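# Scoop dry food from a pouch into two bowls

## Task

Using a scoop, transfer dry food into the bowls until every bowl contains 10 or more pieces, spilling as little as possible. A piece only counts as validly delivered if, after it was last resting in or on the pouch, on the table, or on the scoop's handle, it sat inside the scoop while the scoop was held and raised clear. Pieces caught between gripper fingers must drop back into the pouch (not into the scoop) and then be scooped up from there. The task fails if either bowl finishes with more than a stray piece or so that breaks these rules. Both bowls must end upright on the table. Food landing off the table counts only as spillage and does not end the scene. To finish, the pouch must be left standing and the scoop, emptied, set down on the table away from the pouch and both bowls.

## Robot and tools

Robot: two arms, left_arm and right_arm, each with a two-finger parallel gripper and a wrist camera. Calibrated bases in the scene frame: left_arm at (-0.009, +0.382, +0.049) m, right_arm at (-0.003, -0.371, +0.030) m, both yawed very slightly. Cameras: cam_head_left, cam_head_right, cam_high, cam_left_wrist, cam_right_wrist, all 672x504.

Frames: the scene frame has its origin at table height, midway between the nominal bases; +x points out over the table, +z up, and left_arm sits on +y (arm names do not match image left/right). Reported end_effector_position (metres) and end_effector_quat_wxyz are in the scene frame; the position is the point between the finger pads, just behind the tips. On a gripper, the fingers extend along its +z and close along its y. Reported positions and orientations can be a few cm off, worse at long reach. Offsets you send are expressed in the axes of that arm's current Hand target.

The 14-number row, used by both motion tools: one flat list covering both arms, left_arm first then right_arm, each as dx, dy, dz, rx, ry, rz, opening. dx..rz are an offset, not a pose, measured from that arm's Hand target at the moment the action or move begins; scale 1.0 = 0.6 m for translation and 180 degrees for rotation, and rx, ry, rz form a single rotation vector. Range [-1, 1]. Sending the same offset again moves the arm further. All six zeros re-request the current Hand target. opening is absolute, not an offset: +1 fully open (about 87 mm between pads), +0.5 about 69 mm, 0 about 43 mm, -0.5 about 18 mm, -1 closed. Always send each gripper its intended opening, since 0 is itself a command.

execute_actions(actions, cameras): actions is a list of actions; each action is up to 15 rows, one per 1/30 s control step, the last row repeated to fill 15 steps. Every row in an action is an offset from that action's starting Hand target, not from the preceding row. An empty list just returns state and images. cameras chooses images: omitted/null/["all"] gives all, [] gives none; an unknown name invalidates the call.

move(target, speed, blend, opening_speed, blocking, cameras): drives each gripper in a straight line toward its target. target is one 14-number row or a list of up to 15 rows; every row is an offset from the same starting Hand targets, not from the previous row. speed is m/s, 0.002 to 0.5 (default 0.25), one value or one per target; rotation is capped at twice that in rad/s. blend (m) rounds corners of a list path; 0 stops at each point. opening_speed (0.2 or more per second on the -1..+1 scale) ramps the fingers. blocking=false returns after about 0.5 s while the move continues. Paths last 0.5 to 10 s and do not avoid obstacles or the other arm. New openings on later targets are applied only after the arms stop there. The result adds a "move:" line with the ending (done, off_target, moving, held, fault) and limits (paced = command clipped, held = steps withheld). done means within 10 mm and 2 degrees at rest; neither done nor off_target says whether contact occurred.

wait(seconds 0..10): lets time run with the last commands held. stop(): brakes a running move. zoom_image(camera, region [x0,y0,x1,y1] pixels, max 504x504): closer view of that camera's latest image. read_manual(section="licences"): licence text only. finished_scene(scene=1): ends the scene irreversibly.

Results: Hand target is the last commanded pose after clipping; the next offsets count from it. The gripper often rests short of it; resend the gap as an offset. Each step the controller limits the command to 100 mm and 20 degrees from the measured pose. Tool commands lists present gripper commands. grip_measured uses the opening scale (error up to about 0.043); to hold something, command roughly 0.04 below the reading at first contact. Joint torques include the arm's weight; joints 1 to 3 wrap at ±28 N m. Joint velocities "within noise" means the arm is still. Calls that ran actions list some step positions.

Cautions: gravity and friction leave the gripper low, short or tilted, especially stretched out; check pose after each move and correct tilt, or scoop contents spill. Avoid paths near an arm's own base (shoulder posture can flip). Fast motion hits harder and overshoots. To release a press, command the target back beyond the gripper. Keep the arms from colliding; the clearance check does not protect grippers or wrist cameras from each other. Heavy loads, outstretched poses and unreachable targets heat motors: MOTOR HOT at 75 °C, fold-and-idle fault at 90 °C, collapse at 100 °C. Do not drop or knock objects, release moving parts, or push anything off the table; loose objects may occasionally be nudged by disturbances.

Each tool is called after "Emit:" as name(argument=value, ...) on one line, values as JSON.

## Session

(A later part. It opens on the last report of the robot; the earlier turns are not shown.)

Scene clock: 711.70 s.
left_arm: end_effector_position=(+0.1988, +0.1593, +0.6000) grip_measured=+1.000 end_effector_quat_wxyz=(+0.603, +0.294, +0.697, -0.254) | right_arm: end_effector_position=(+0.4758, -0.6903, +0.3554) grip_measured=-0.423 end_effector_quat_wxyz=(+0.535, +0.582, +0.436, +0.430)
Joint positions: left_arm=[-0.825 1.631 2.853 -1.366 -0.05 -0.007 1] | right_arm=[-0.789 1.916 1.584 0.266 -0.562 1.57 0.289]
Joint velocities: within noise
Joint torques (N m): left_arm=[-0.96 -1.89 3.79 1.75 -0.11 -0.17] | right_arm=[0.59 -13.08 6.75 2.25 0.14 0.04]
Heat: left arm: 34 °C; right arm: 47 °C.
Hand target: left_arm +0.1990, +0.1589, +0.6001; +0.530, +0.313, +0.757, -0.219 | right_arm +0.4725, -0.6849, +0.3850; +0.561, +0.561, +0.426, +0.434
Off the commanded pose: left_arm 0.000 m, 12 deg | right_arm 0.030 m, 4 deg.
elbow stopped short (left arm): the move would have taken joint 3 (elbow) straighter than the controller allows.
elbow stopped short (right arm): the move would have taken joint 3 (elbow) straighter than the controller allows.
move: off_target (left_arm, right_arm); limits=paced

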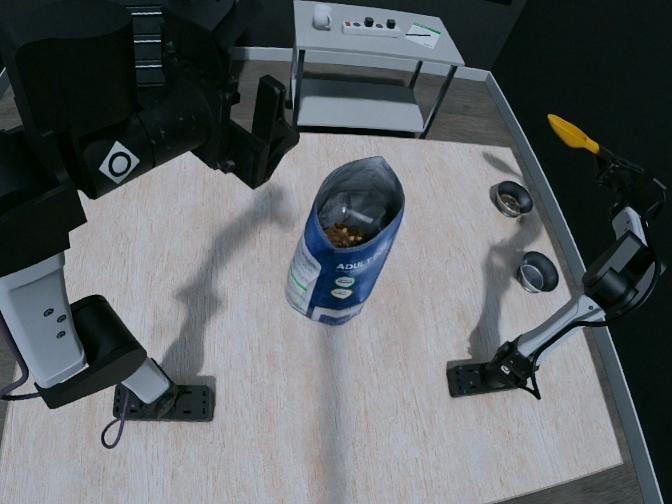

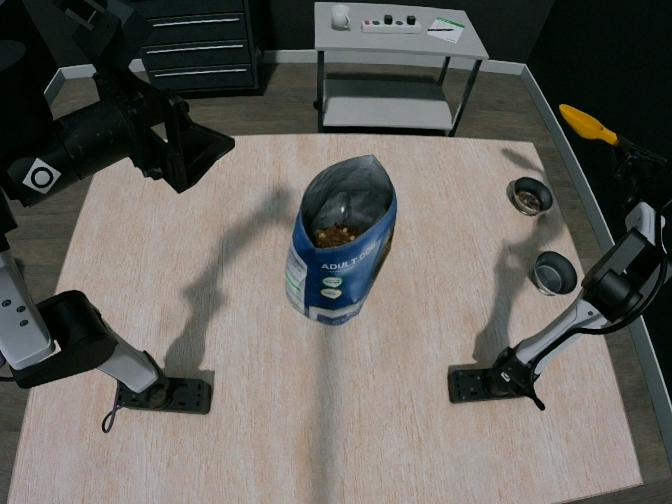

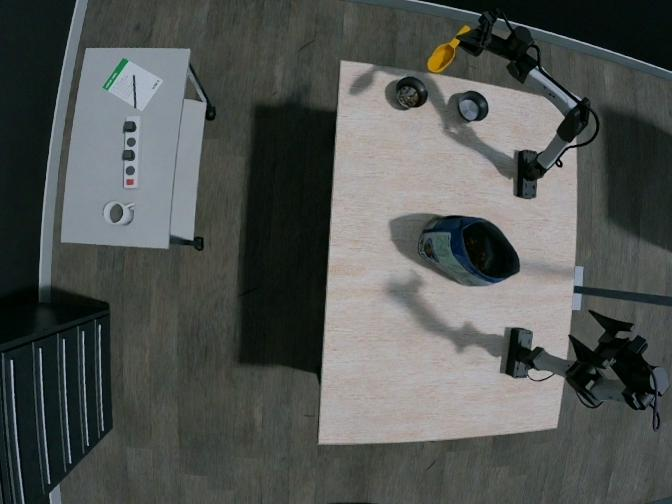

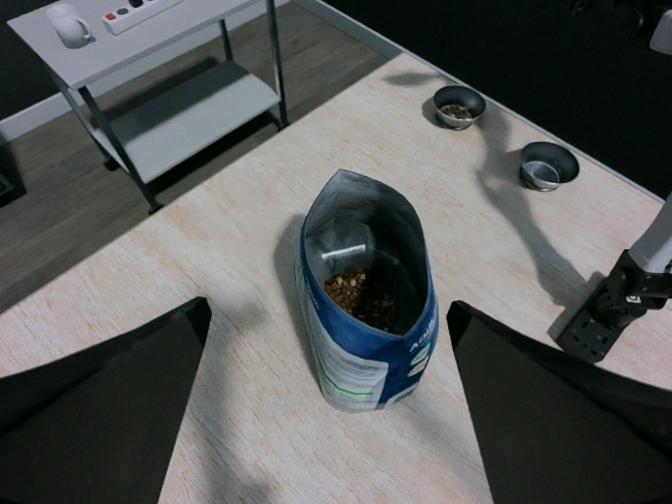

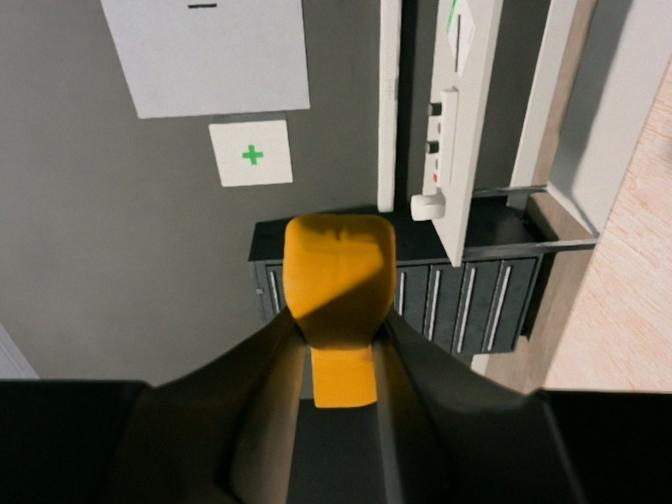

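Emit:
move(target=[[0,0,0,0,0,0,1,0.416,0.075,-0.151,0,0.194,0,-1],[0,0,0,0,0,0,1,0.871,0.078,-0.3985,0,0.511,0,-1]], speed=0.3, blend=0.05)

Emit:
zoom_image(camera="cam_left_wrist", region=[270, 100, 470, 350])

Scene clock: 719.57 s.
left_arm: end_effector_position=(+0.1988, +0.1593, +0.6000) grip_measured=+1.000 end_effector_quat_wxyz=(+0.603, +0.294, +0.697, -0.254) | right_arm: end_effector_position=(+0.3778, -0.1175, +0.4223) grip_measured=-0.423 end_effector_quat_wxyz=(+0.080, +0.091, +0.704, +0.700)
Joint positions: left_arm=[-0.825 1.631 2.853 -1.366 -0.05 -0.007 1] | right_arm=[0.216 1.724 1.562 0.145 -1.137 1.571 0.289]
Joint velocities: within noise
Joint torques (N m): left_arm=[-0.96 -1.88 3.81 1.75 -0.11 -0.17] | right_arm=[-0.16 -7.61 9.32 1.71 -0.17 0.01]
Heat: left arm: 34 °C; right arm: 48 °C.
Hand target: left_arm +0.1990, +0.1589, +0.6001; +0.530, +0.313, +0.757, -0.219 | right_arm +0.3766, -0.1185, +0.4348; +0.083, +0.077, +0.700, +0.705
Off the commanded pose: left_arm 0.000 m, 12 deg | right_arm 0.013 m, 2 deg.
elbow stopped short (left arm): the move would have taken joint 3 (elbow) straighter than the controller allows.
move: off_target (left_arm, right_arm)

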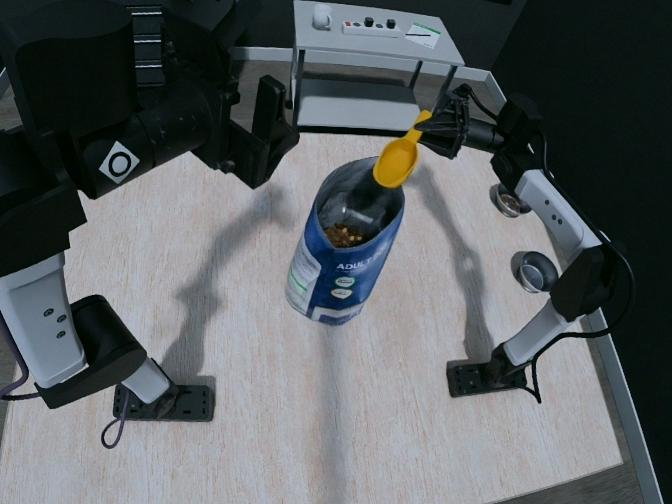

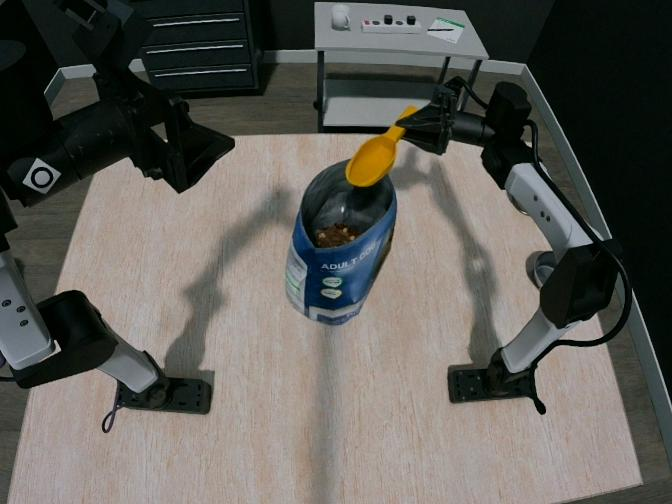

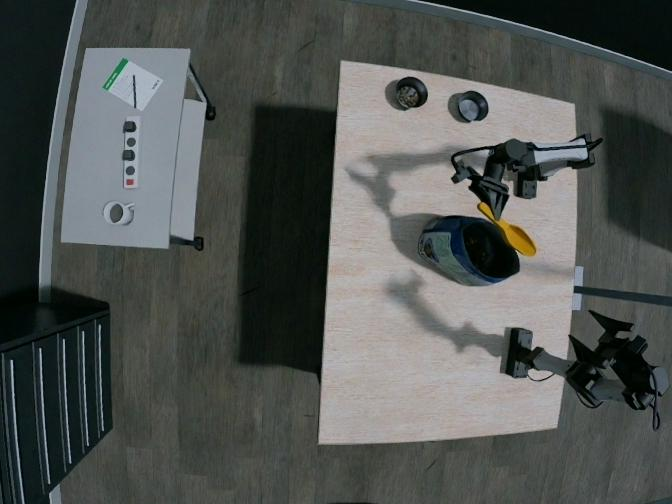

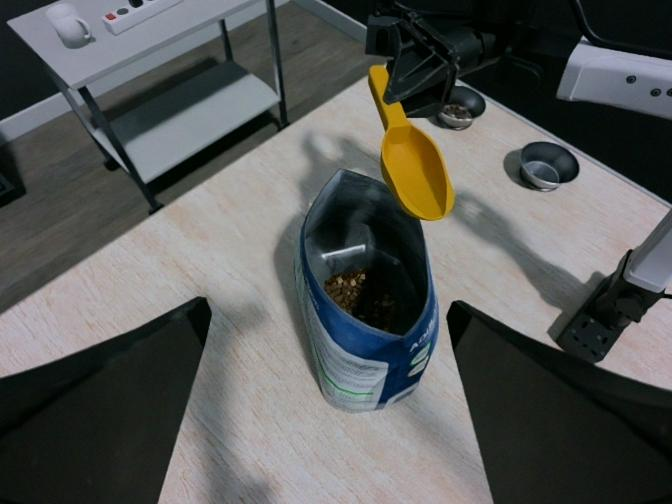

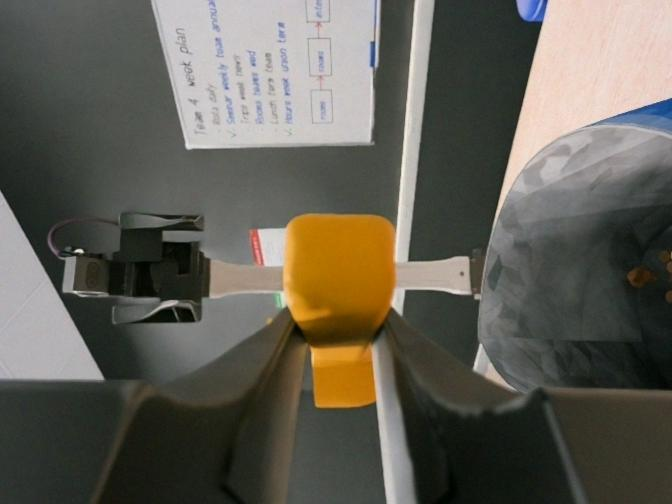

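Scaled by 2.016.

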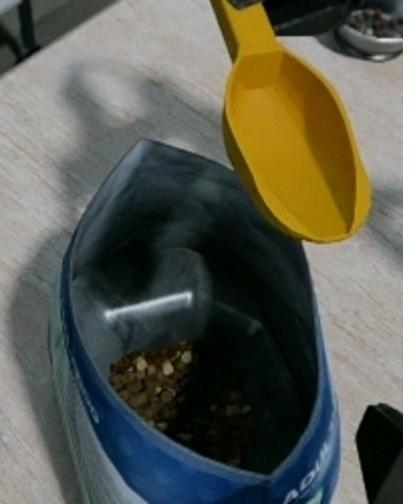

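Emit:
move(target=[[0,0,0,0,0,0,1,0.0133,-0.0363,0.068,0.0957,0,-0.1365,-1],[0,0,0,0,0,0,1,0.0345,-0.1297,0.1075,0.1913,0,-0.273,-1],[0,0,0,0,0,0,1,0.0447,-0.263,0.1667,0.3116,0.0305,-0.3914,-1],[0,0,0,0,0,0,1,0.0242,-0.2797,0.2038,0.3614,0.0447,-0.4228,-1]], speed=0.15, blend=0.01)

Emit:
zoom_image(camera="cam_left_wrist", region=[270, 100, 470, 350])

Scene clock: 752.33 s.
left_arm: end_effector_position=(+0.1988, +0.1593, +0.6000) grip_measured=+1.000 end_effector_quat_wxyz=(+0.603, +0.294, +0.697, -0.254) | right_arm: end_effector_position=(+0.3845, -0.0005, +0.2627) grip_measured=-0.423 end_effector_quat_wxyz=(+0.366, -0.359, +0.856, +0.063)
Joint positions: left_arm=[-0.825 1.631 2.853 -1.366 -0.05 -0.007 1] | right_arm=[0.849 2.191 2.419 -1.054 0.177 -0.04 0.289]
Joint velocities: within noise
Joint torques (N m): left_arm=[-0.98 -1.88 3.79 1.76 -0.11 -0.18] | right_arm=[0.55 -9.46 8.06 1.79 0.23 -0.15]
Heat: left arm: 34 °C; right arm: 43 °C.
Hand target: left_arm +0.1990, +0.1589, +0.6001; +0.530, +0.313, +0.757, -0.219 | right_arm +0.3916, +0.0050, +0.2681; +0.382, -0.360, +0.849, +0.059
Off the commanded pose: left_arm 0.000 m, 12 deg | right_arm 0.010 m, 2 deg.
elbow stopped short (left arm): the move would have taken joint 3 (elbow) straighter than the controller allows.
move: off_target (left_arm)

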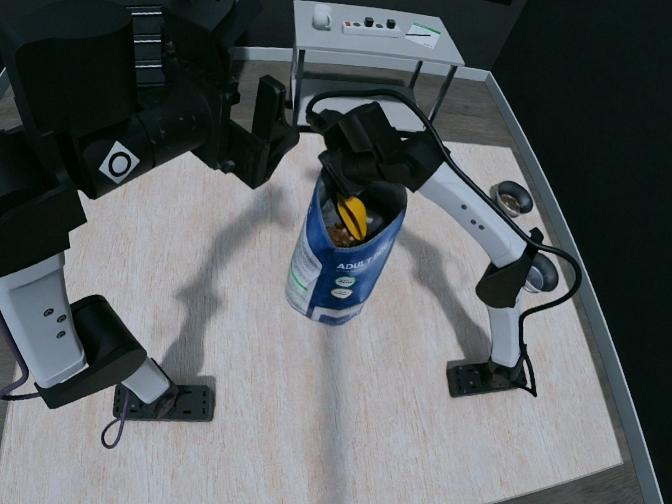

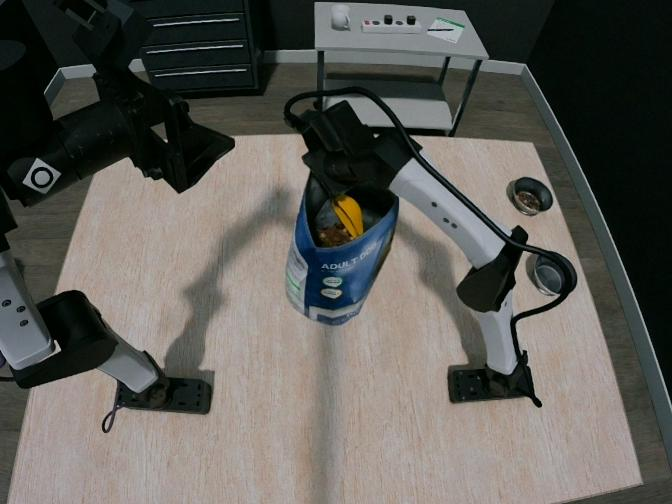

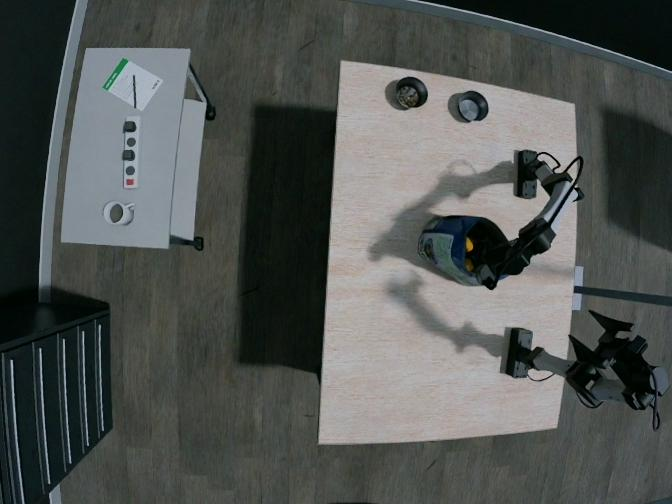

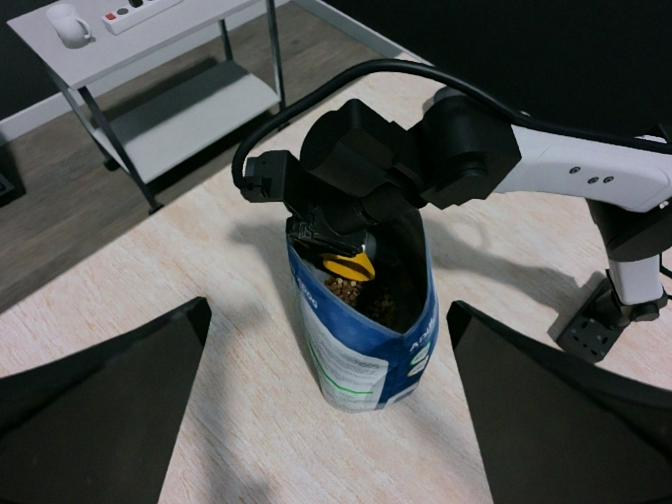

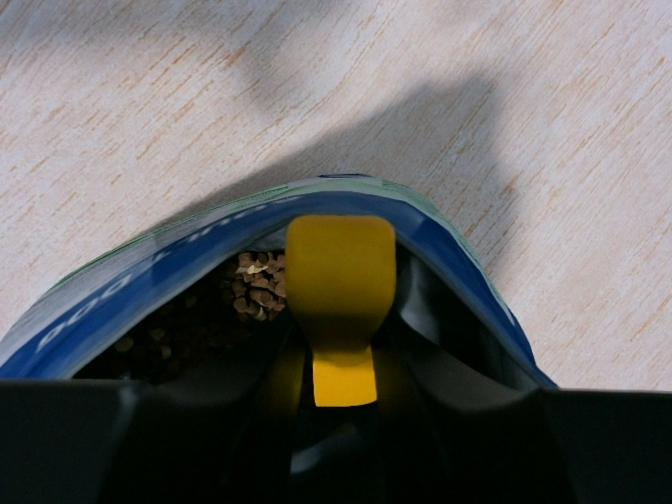

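Scaled by 2.016.

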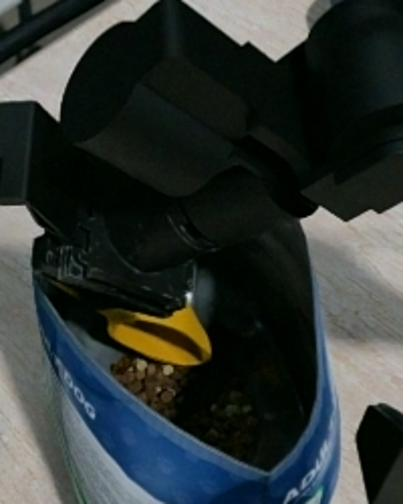

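Emit:
move(target=[[0,0,0,0,0,0,1,0.0493,0.0125,0.0455,0,0,0,-1],[0,0,0,0,0,0,1,0.0483,0.0922,0.0558,-0.0999,0,0.0965,-1],[0,0,0,0,0,0,1,0.018,0.1185,0.0247,-0.1598,0,0.1544,-1],[0,0,0,0,0,0,1,-0.065,0.0975,-0.0595,-0.2197,0,0.2124,-1]], speed=[0.1,0.1,0.1,0.12], blend=0.005)

Emit:
zoom_image(camera="cam_left_wrist", region=[270, 100, 470, 350])

Scene clock: 766.33 s.
left_arm: end_effector_position=(+0.1988, +0.1593, +0.6000) grip_measured=+1.000 end_effector_quat_wxyz=(+0.603, +0.294, +0.697, -0.254) | right_arm: end_effector_position=(+0.3432, +0.0512, +0.2975) grip_measured=-0.422 end_effector_quat_wxyz=(+0.190, -0.173, +0.860, +0.441)
Joint positions: left_arm=[-0.825 1.631 2.853 -1.366 -0.05 -0.007 1] | right_arm=[0.703 2.128 2.26 -0.823 -0.561 0.552 0.289]
Joint velocities: within noise
Joint torques (N m): left_arm=[-0.96 -1.89 3.82 1.75 -0.11 -0.18] | right_arm=[-0.21 -9.73 8.7 1.93 -0.29 0.08]
Heat: left arm: 34 °C; right arm: 44 °C.
Hand target: left_arm +0.1990, +0.1589, +0.6001; +0.530, +0.313, +0.757, -0.219 | right_arm +0.3490, +0.0567, +0.3097; +0.201, -0.174, +0.849, +0.457
Off the commanded pose: left_arm 0.000 m, 12 deg | right_arm 0.015 m, 3 deg.
elbow stopped short (left arm): the move would have taken joint 3 (elbow) straighter than the controller allows.
move: off_target (left_arm, right_arm)

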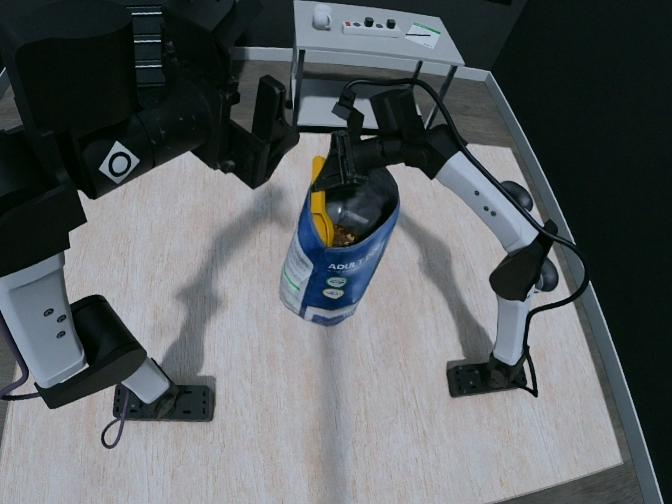

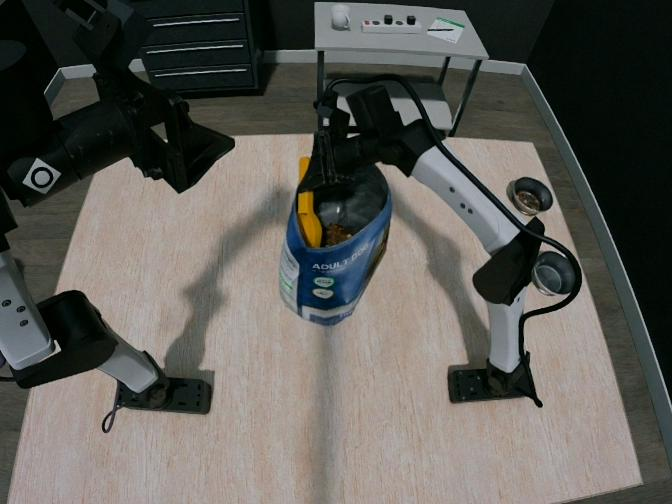

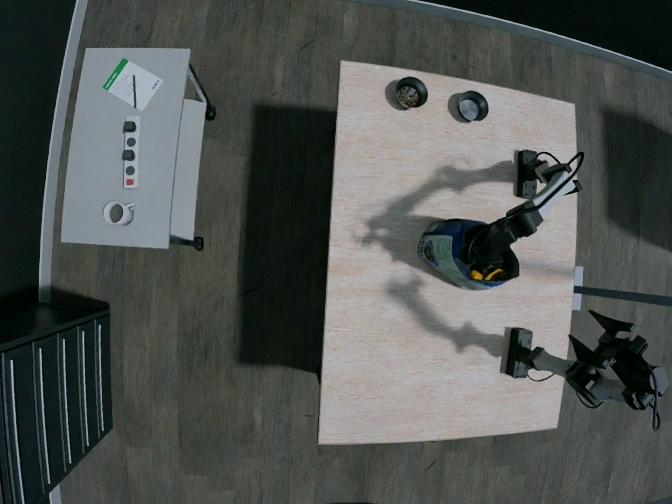

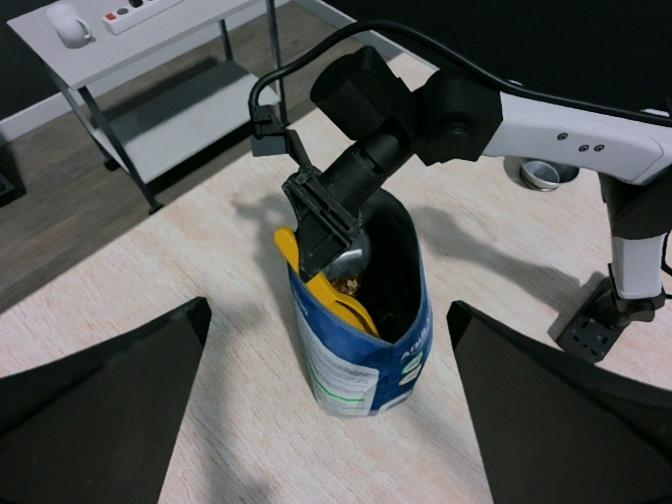

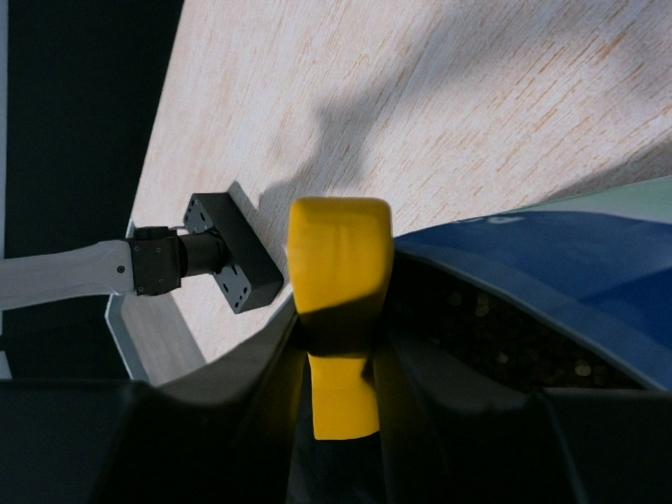

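Scaled by 2.016.

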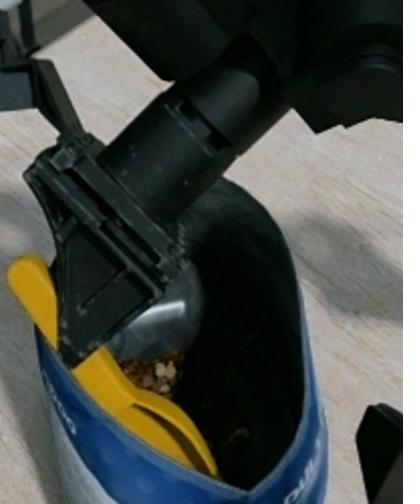

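Emit:
move(target=[[0,0,0,0,0,0,1,-0.0327,0.0212,-0.0707,-0.04,0,0.0386,-1],[0,0,0,0,0,0,1,-0.0783,0.0387,-0.1665,-0.09,-0.032,0.105,-1],[0,0,0,0,0,0,1,-0.1433,-0.0177,-0.347,-0.1626,-0.0579,0.1903,-1]], speed=0.1, blend=0.01)

Emit:
zoom_image(camera="cam_left_wrist", region=[270, 100, 470, 350])

Scene clock: 780.93 s.
left_arm: end_effector_position=(+0.1988, +0.1593, +0.6000) grip_measured=+1.000 end_effector_quat_wxyz=(+0.603, +0.294, +0.697, -0.254) | right_arm: end_effector_position=(+0.4063, -0.1122, +0.4271) grip_measured=-0.422 end_effector_quat_wxyz=(+0.071, +0.101, +0.708, +0.695)
Joint positions: left_arm=[-0.825 1.631 2.853 -1.366 -0.05 -0.007 1] | right_arm=[0.216 1.843 1.744 0.045 -1.135 1.562 0.289]
Joint velocities: within noise
Joint torques (N m): left_arm=[-0.98 -1.88 3.82 1.75 -0.11 -0.17] | right_arm=[0.02 -13.09 5.76 1.92 -0.21 0.03]
Heat: left arm: 34 °C; right arm: 46 °C.
Hand target: left_arm +0.1990, +0.1589, +0.6001; +0.530, +0.313, +0.757, -0.219 | right_arm +0.3900, -0.1154, +0.4496; +0.083, +0.078, +0.700, +0.705
Off the commanded pose: left_arm 0.000 m, 12 deg | right_arm 0.028 m, 3 deg.
elbow stopped short (left arm): the move would have taken joint 3 (elbow) straighter than the controller allows.
move: off_target (left_arm, right_arm)

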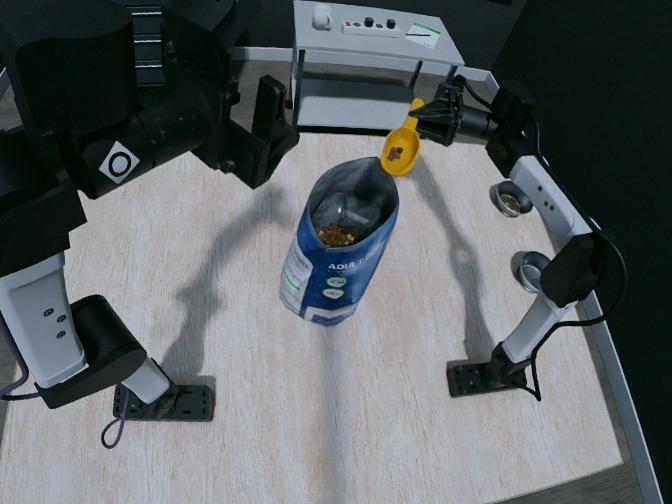

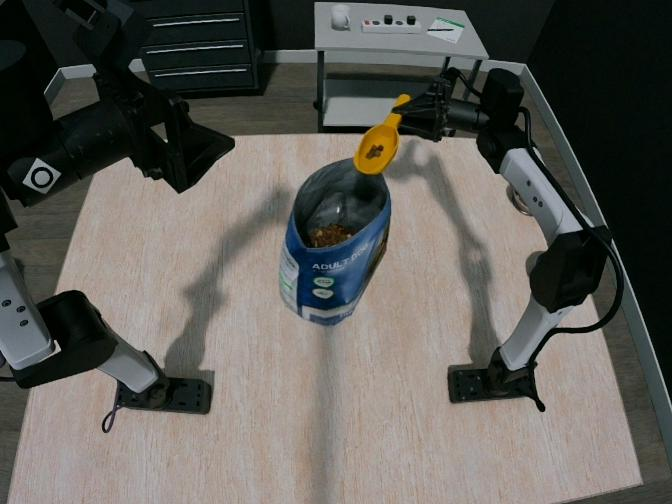

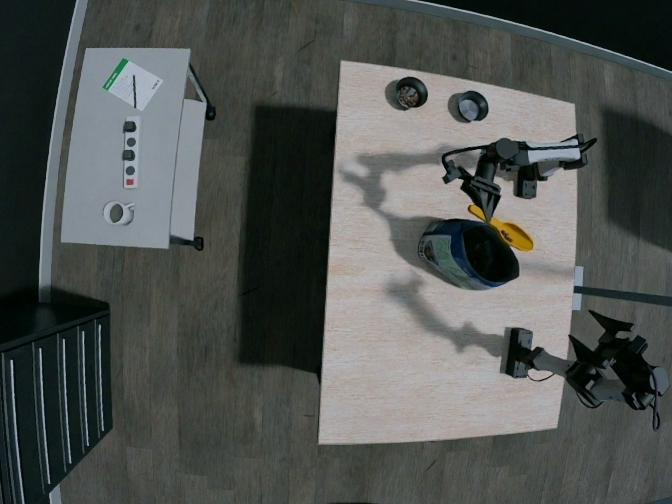

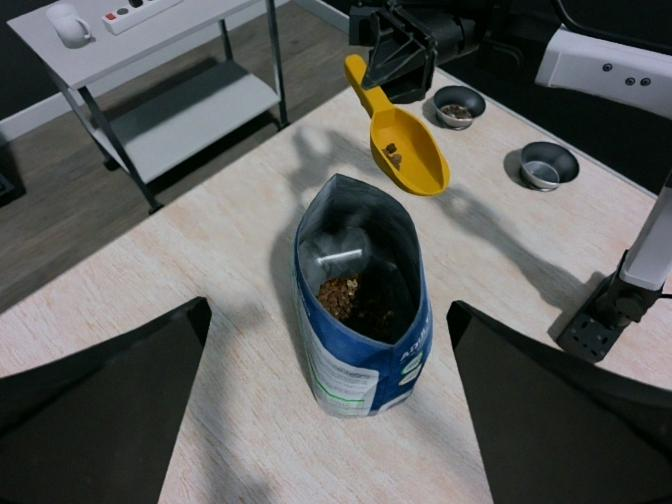

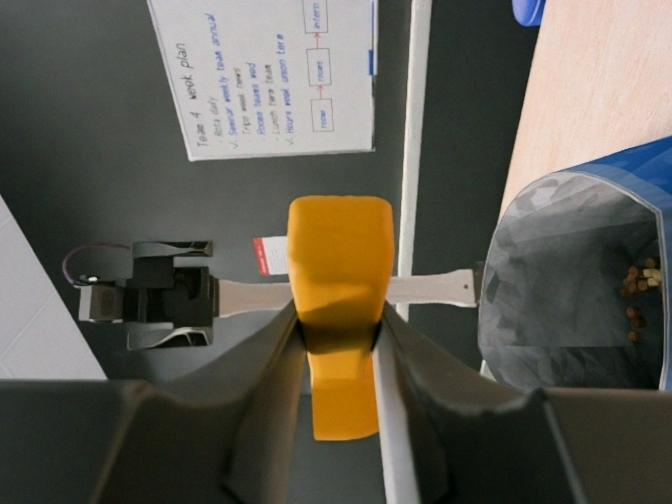

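Scaled by 2.016.

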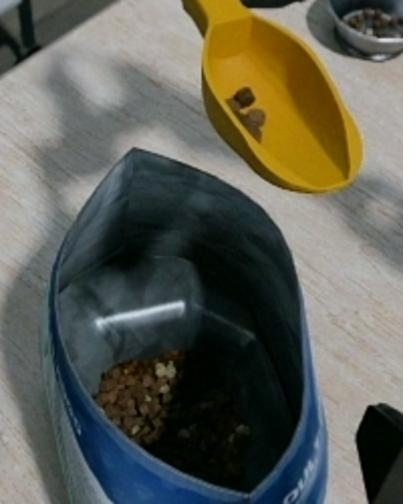

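Emit:
move(target=[[0,0,0,0,0,0,1,0.0047,-0.0243,0.0938,0.0957,0,-0.1365,-1],[0,0,0,0,0,0,1,0.019,-0.0667,0.1417,0.2392,0,-0.3412,-1]], speed=0.2, blend=0.02)

Emit:
zoom_image(camera="cam_left_wrist", region=[270, 100, 470, 350])

Scene clock: 817.00 s.
left_arm: end_effector_position=(+0.1988, +0.1593, +0.6000) grip_measured=+1.000 end_effector_quat_wxyz=(+0.603, +0.294, +0.697, -0.254) | right_arm: end_effector_position=(+0.3977, -0.0279, +0.3928) grip_measured=-0.422 end_effector_quat_wxyz=(+0.410, -0.242, +0.829, +0.296)
Joint positions: left_arm=[-0.825 1.631 2.853 -1.366 -0.05 -0.007 1] | right_arm=[0.633 2.202 2.838 -1.167 -0.261 0.191 0.289]
Joint velocities: within noise
Joint torques (N m): left_arm=[-0.96 -1.87 3.79 1.75 -0.11 -0.18] | right_arm=[0.29 -10.74 6.79 1.96 0.09 -0.19]
Heat: left arm: 34 °C; right arm: 49 °C.
Hand target: left_arm +0.1990, +0.1589, +0.6001; +0.530, +0.313, +0.757, -0.219 | right_arm +0.3986, -0.0297, +0.4101; +0.390, -0.258, +0.840, +0.273
Off the commanded pose: left_arm 0.000 m, 12 deg | right_arm 0.018 m, 4 deg.
elbow stopped short (left arm): the move would have taken joint 3 (elbow) straighter than the controller allows.
elbow stopped short (right arm): the move would have taken joint 3 (elbow) straighter than the controller allows.
move: off_target (left_arm, right_arm)

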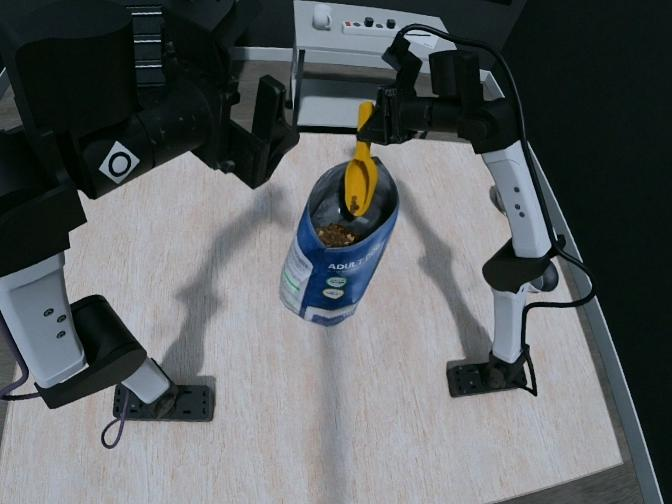

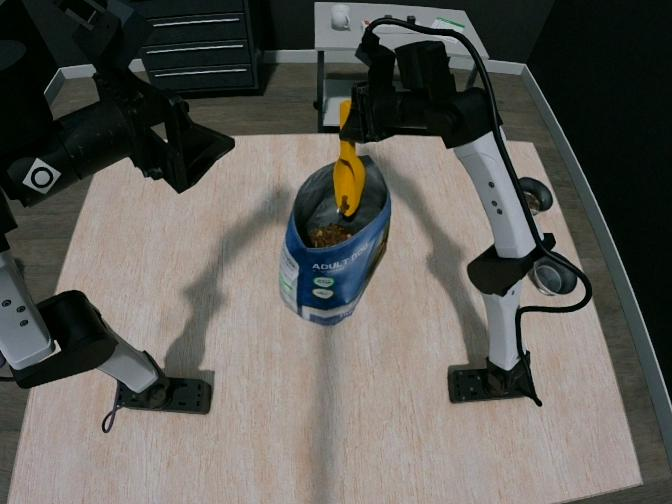

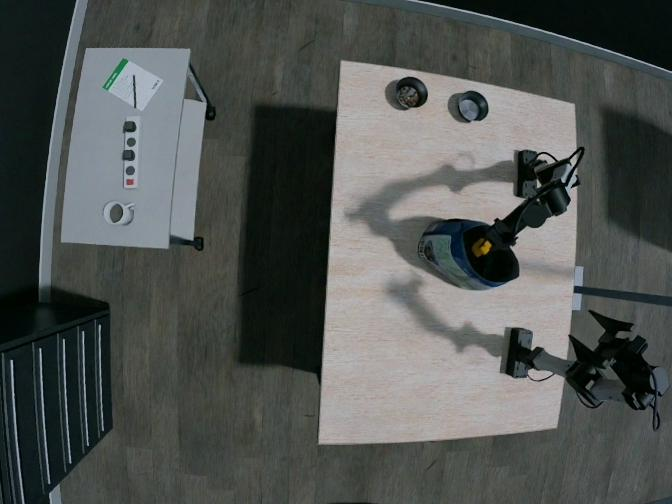

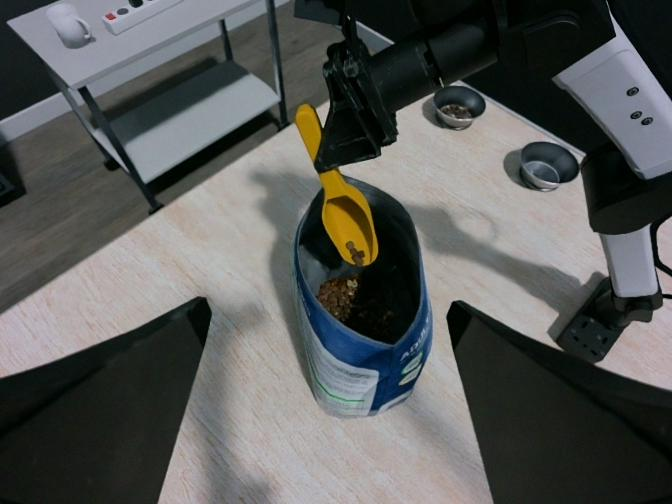

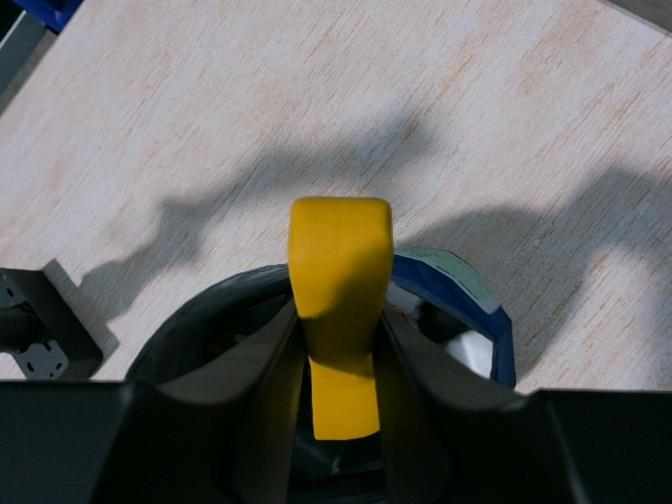

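Scaled by 2.016.

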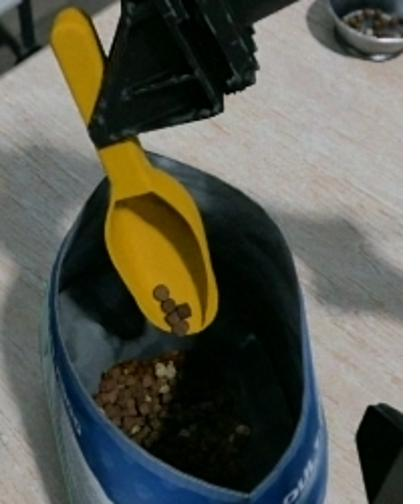

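Emit:
move(target=[0,0,0,0,0,0,1,0,0,0,0.1,0,-0.14,-1], speed=0.2)

Emit:
zoom_image(camera="cam_left_wrist", region=[270, 100, 470, 350])

Scene clock: 823.93 s.
left_arm: end_effector_position=(+0.1988, +0.1593, +0.6000) grip_measured=+1.000 end_effector_quat_wxyz=(+0.603, +0.294, +0.697, -0.254) | right_arm: end_effector_position=(+0.3976, -0.0272, +0.3896) grip_measured=-0.422 end_effector_quat_wxyz=(+0.494, -0.371, +0.784, +0.062)
Joint positions: left_arm=[-0.825 1.631 2.853 -1.366 -0.05 -0.007 1] | right_arm=[0.814 2.202 2.838 -1.176 0.19 -0.203 0.289]
Joint velocities: within noise
Joint torques (N m): left_arm=[-0.96 -1.87 3.81 1.75 -0.11 -0.18] | right_arm=[0.34 -10.97 6.79 2.01 0.24 -0.17]
Heat: left arm: 34 °C; right arm: 49 °C.
Hand target: left_arm +0.1990, +0.1589, +0.6001; +0.530, +0.313, +0.757, -0.219 | right_arm +0.3987, -0.0299, +0.4102; +0.476, -0.371, +0.796, +0.048
Off the commanded pose: left_arm 0.000 m, 12 deg | right_arm 0.021 m, 3 deg.
elbow stopped short (left arm): the move would have taken joint 3 (elbow) straighter than the controller allows.
elbow stopped short (right arm): the move would have taken joint 3 (elbow) straighter than the controller allows.
move: off_target (left_arm, right_arm)

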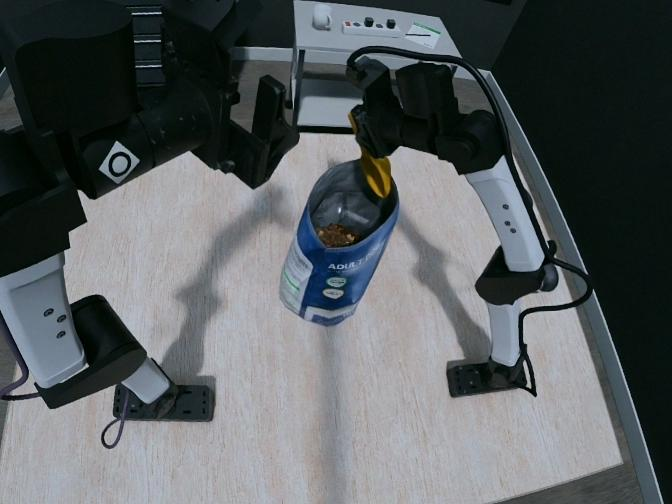

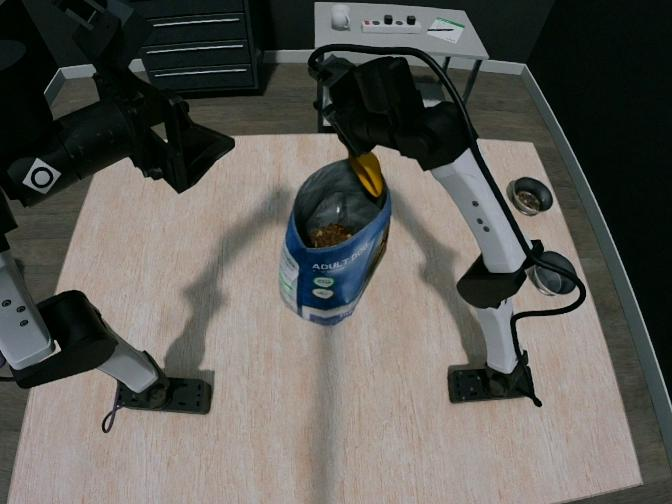

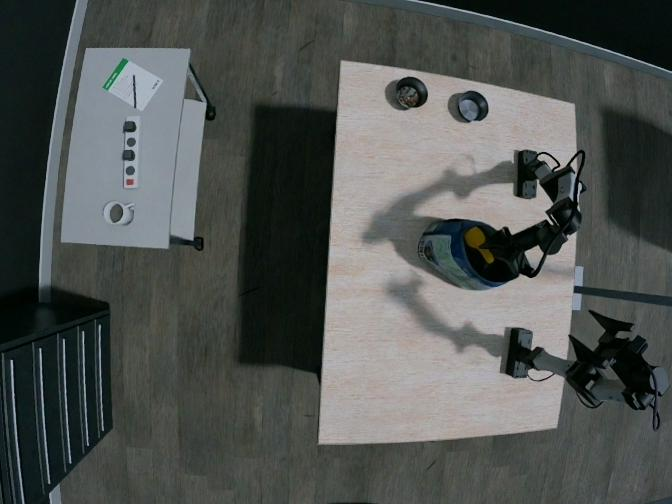

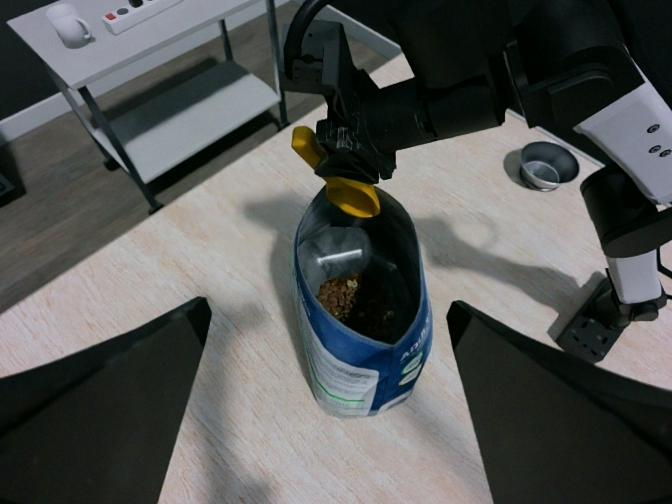

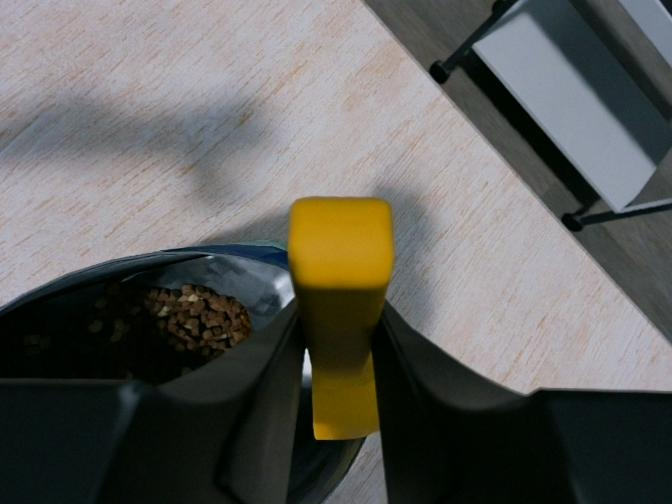

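Scaled by 2.016.

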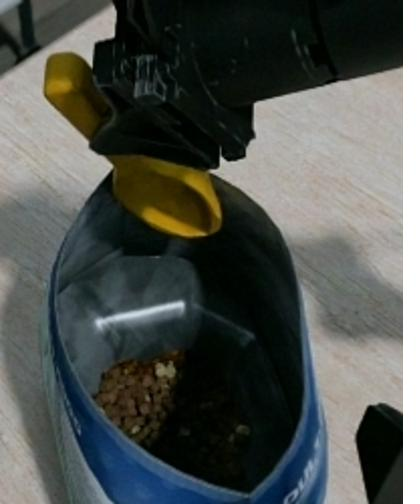

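Emit:
move(target=[[0,0,0,0,0,0,1,-0.066,-0.023,-0.045,-0.12,0,0.17,-1],[0,0,0,0,0,0,1,0.0295,-0.1117,-0.1073,-0.338,0,0.4825,-1]], speed=0.25, blend=0.02, cameras=["cam_left_wrist"])

Scene clock: 838.60 s.
left_arm: end_effector_position=(+0.1988, +0.1593, +0.6000) grip_measured=+1.000 end_effector_quat_wxyz=(+0.603, +0.294, +0.697, -0.254) | right_arm: end_effector_position=(+0.4000, -0.1137, +0.4289) grip_measured=-0.422 end_effector_quat_wxyz=(+0.063, +0.092, +0.708, +0.698)
Joint positions: left_arm=[-0.825 1.631 2.853 -1.366 -0.05 -0.007 1] | right_arm=[0.213 1.834 1.736 0.052 -1.163 1.566 0.289]
Joint velocities: within noise
Joint torques (N m): left_arm=[-0.98 -1.89 3.79 1.75 -0.11 -0.17] | right_arm=[0.29 -12.82 5.74 1.89 0.13 0.04]
Heat: left arm: 34 °C; right arm: 49 °C.
Hand target: left_arm +0.1990, +0.1589, +0.6001; +0.530, +0.313, +0.757, -0.219 | right_arm +0.3899, -0.1153, +0.4497; +0.085, +0.080, +0.699, +0.705
Off the commanded pose: left_arm 0.000 m, 12 deg | right_arm 0.023 m, 3 deg.
elbow stopped short (left arm): the move would have taken joint 3 (elbow) straighter than the controller allows.
elbow stopped short (right arm): the move would have taken joint 3 (elbow) straighter than the controller allows.
move: off_target (left_arm, right_arm)
Images, in order (width x height): cam_left_wrist 672x504.

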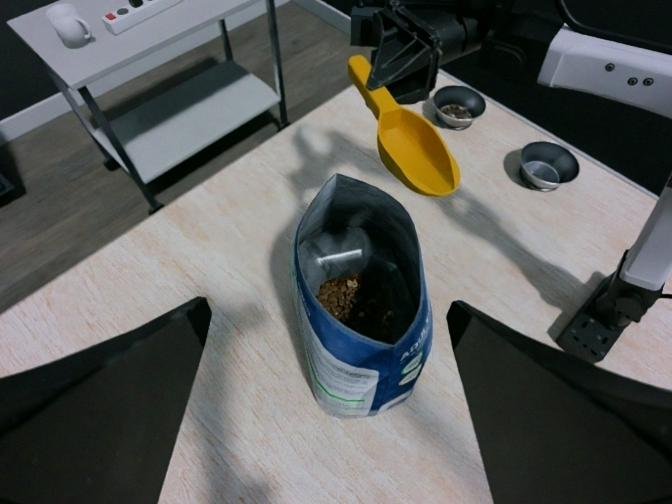

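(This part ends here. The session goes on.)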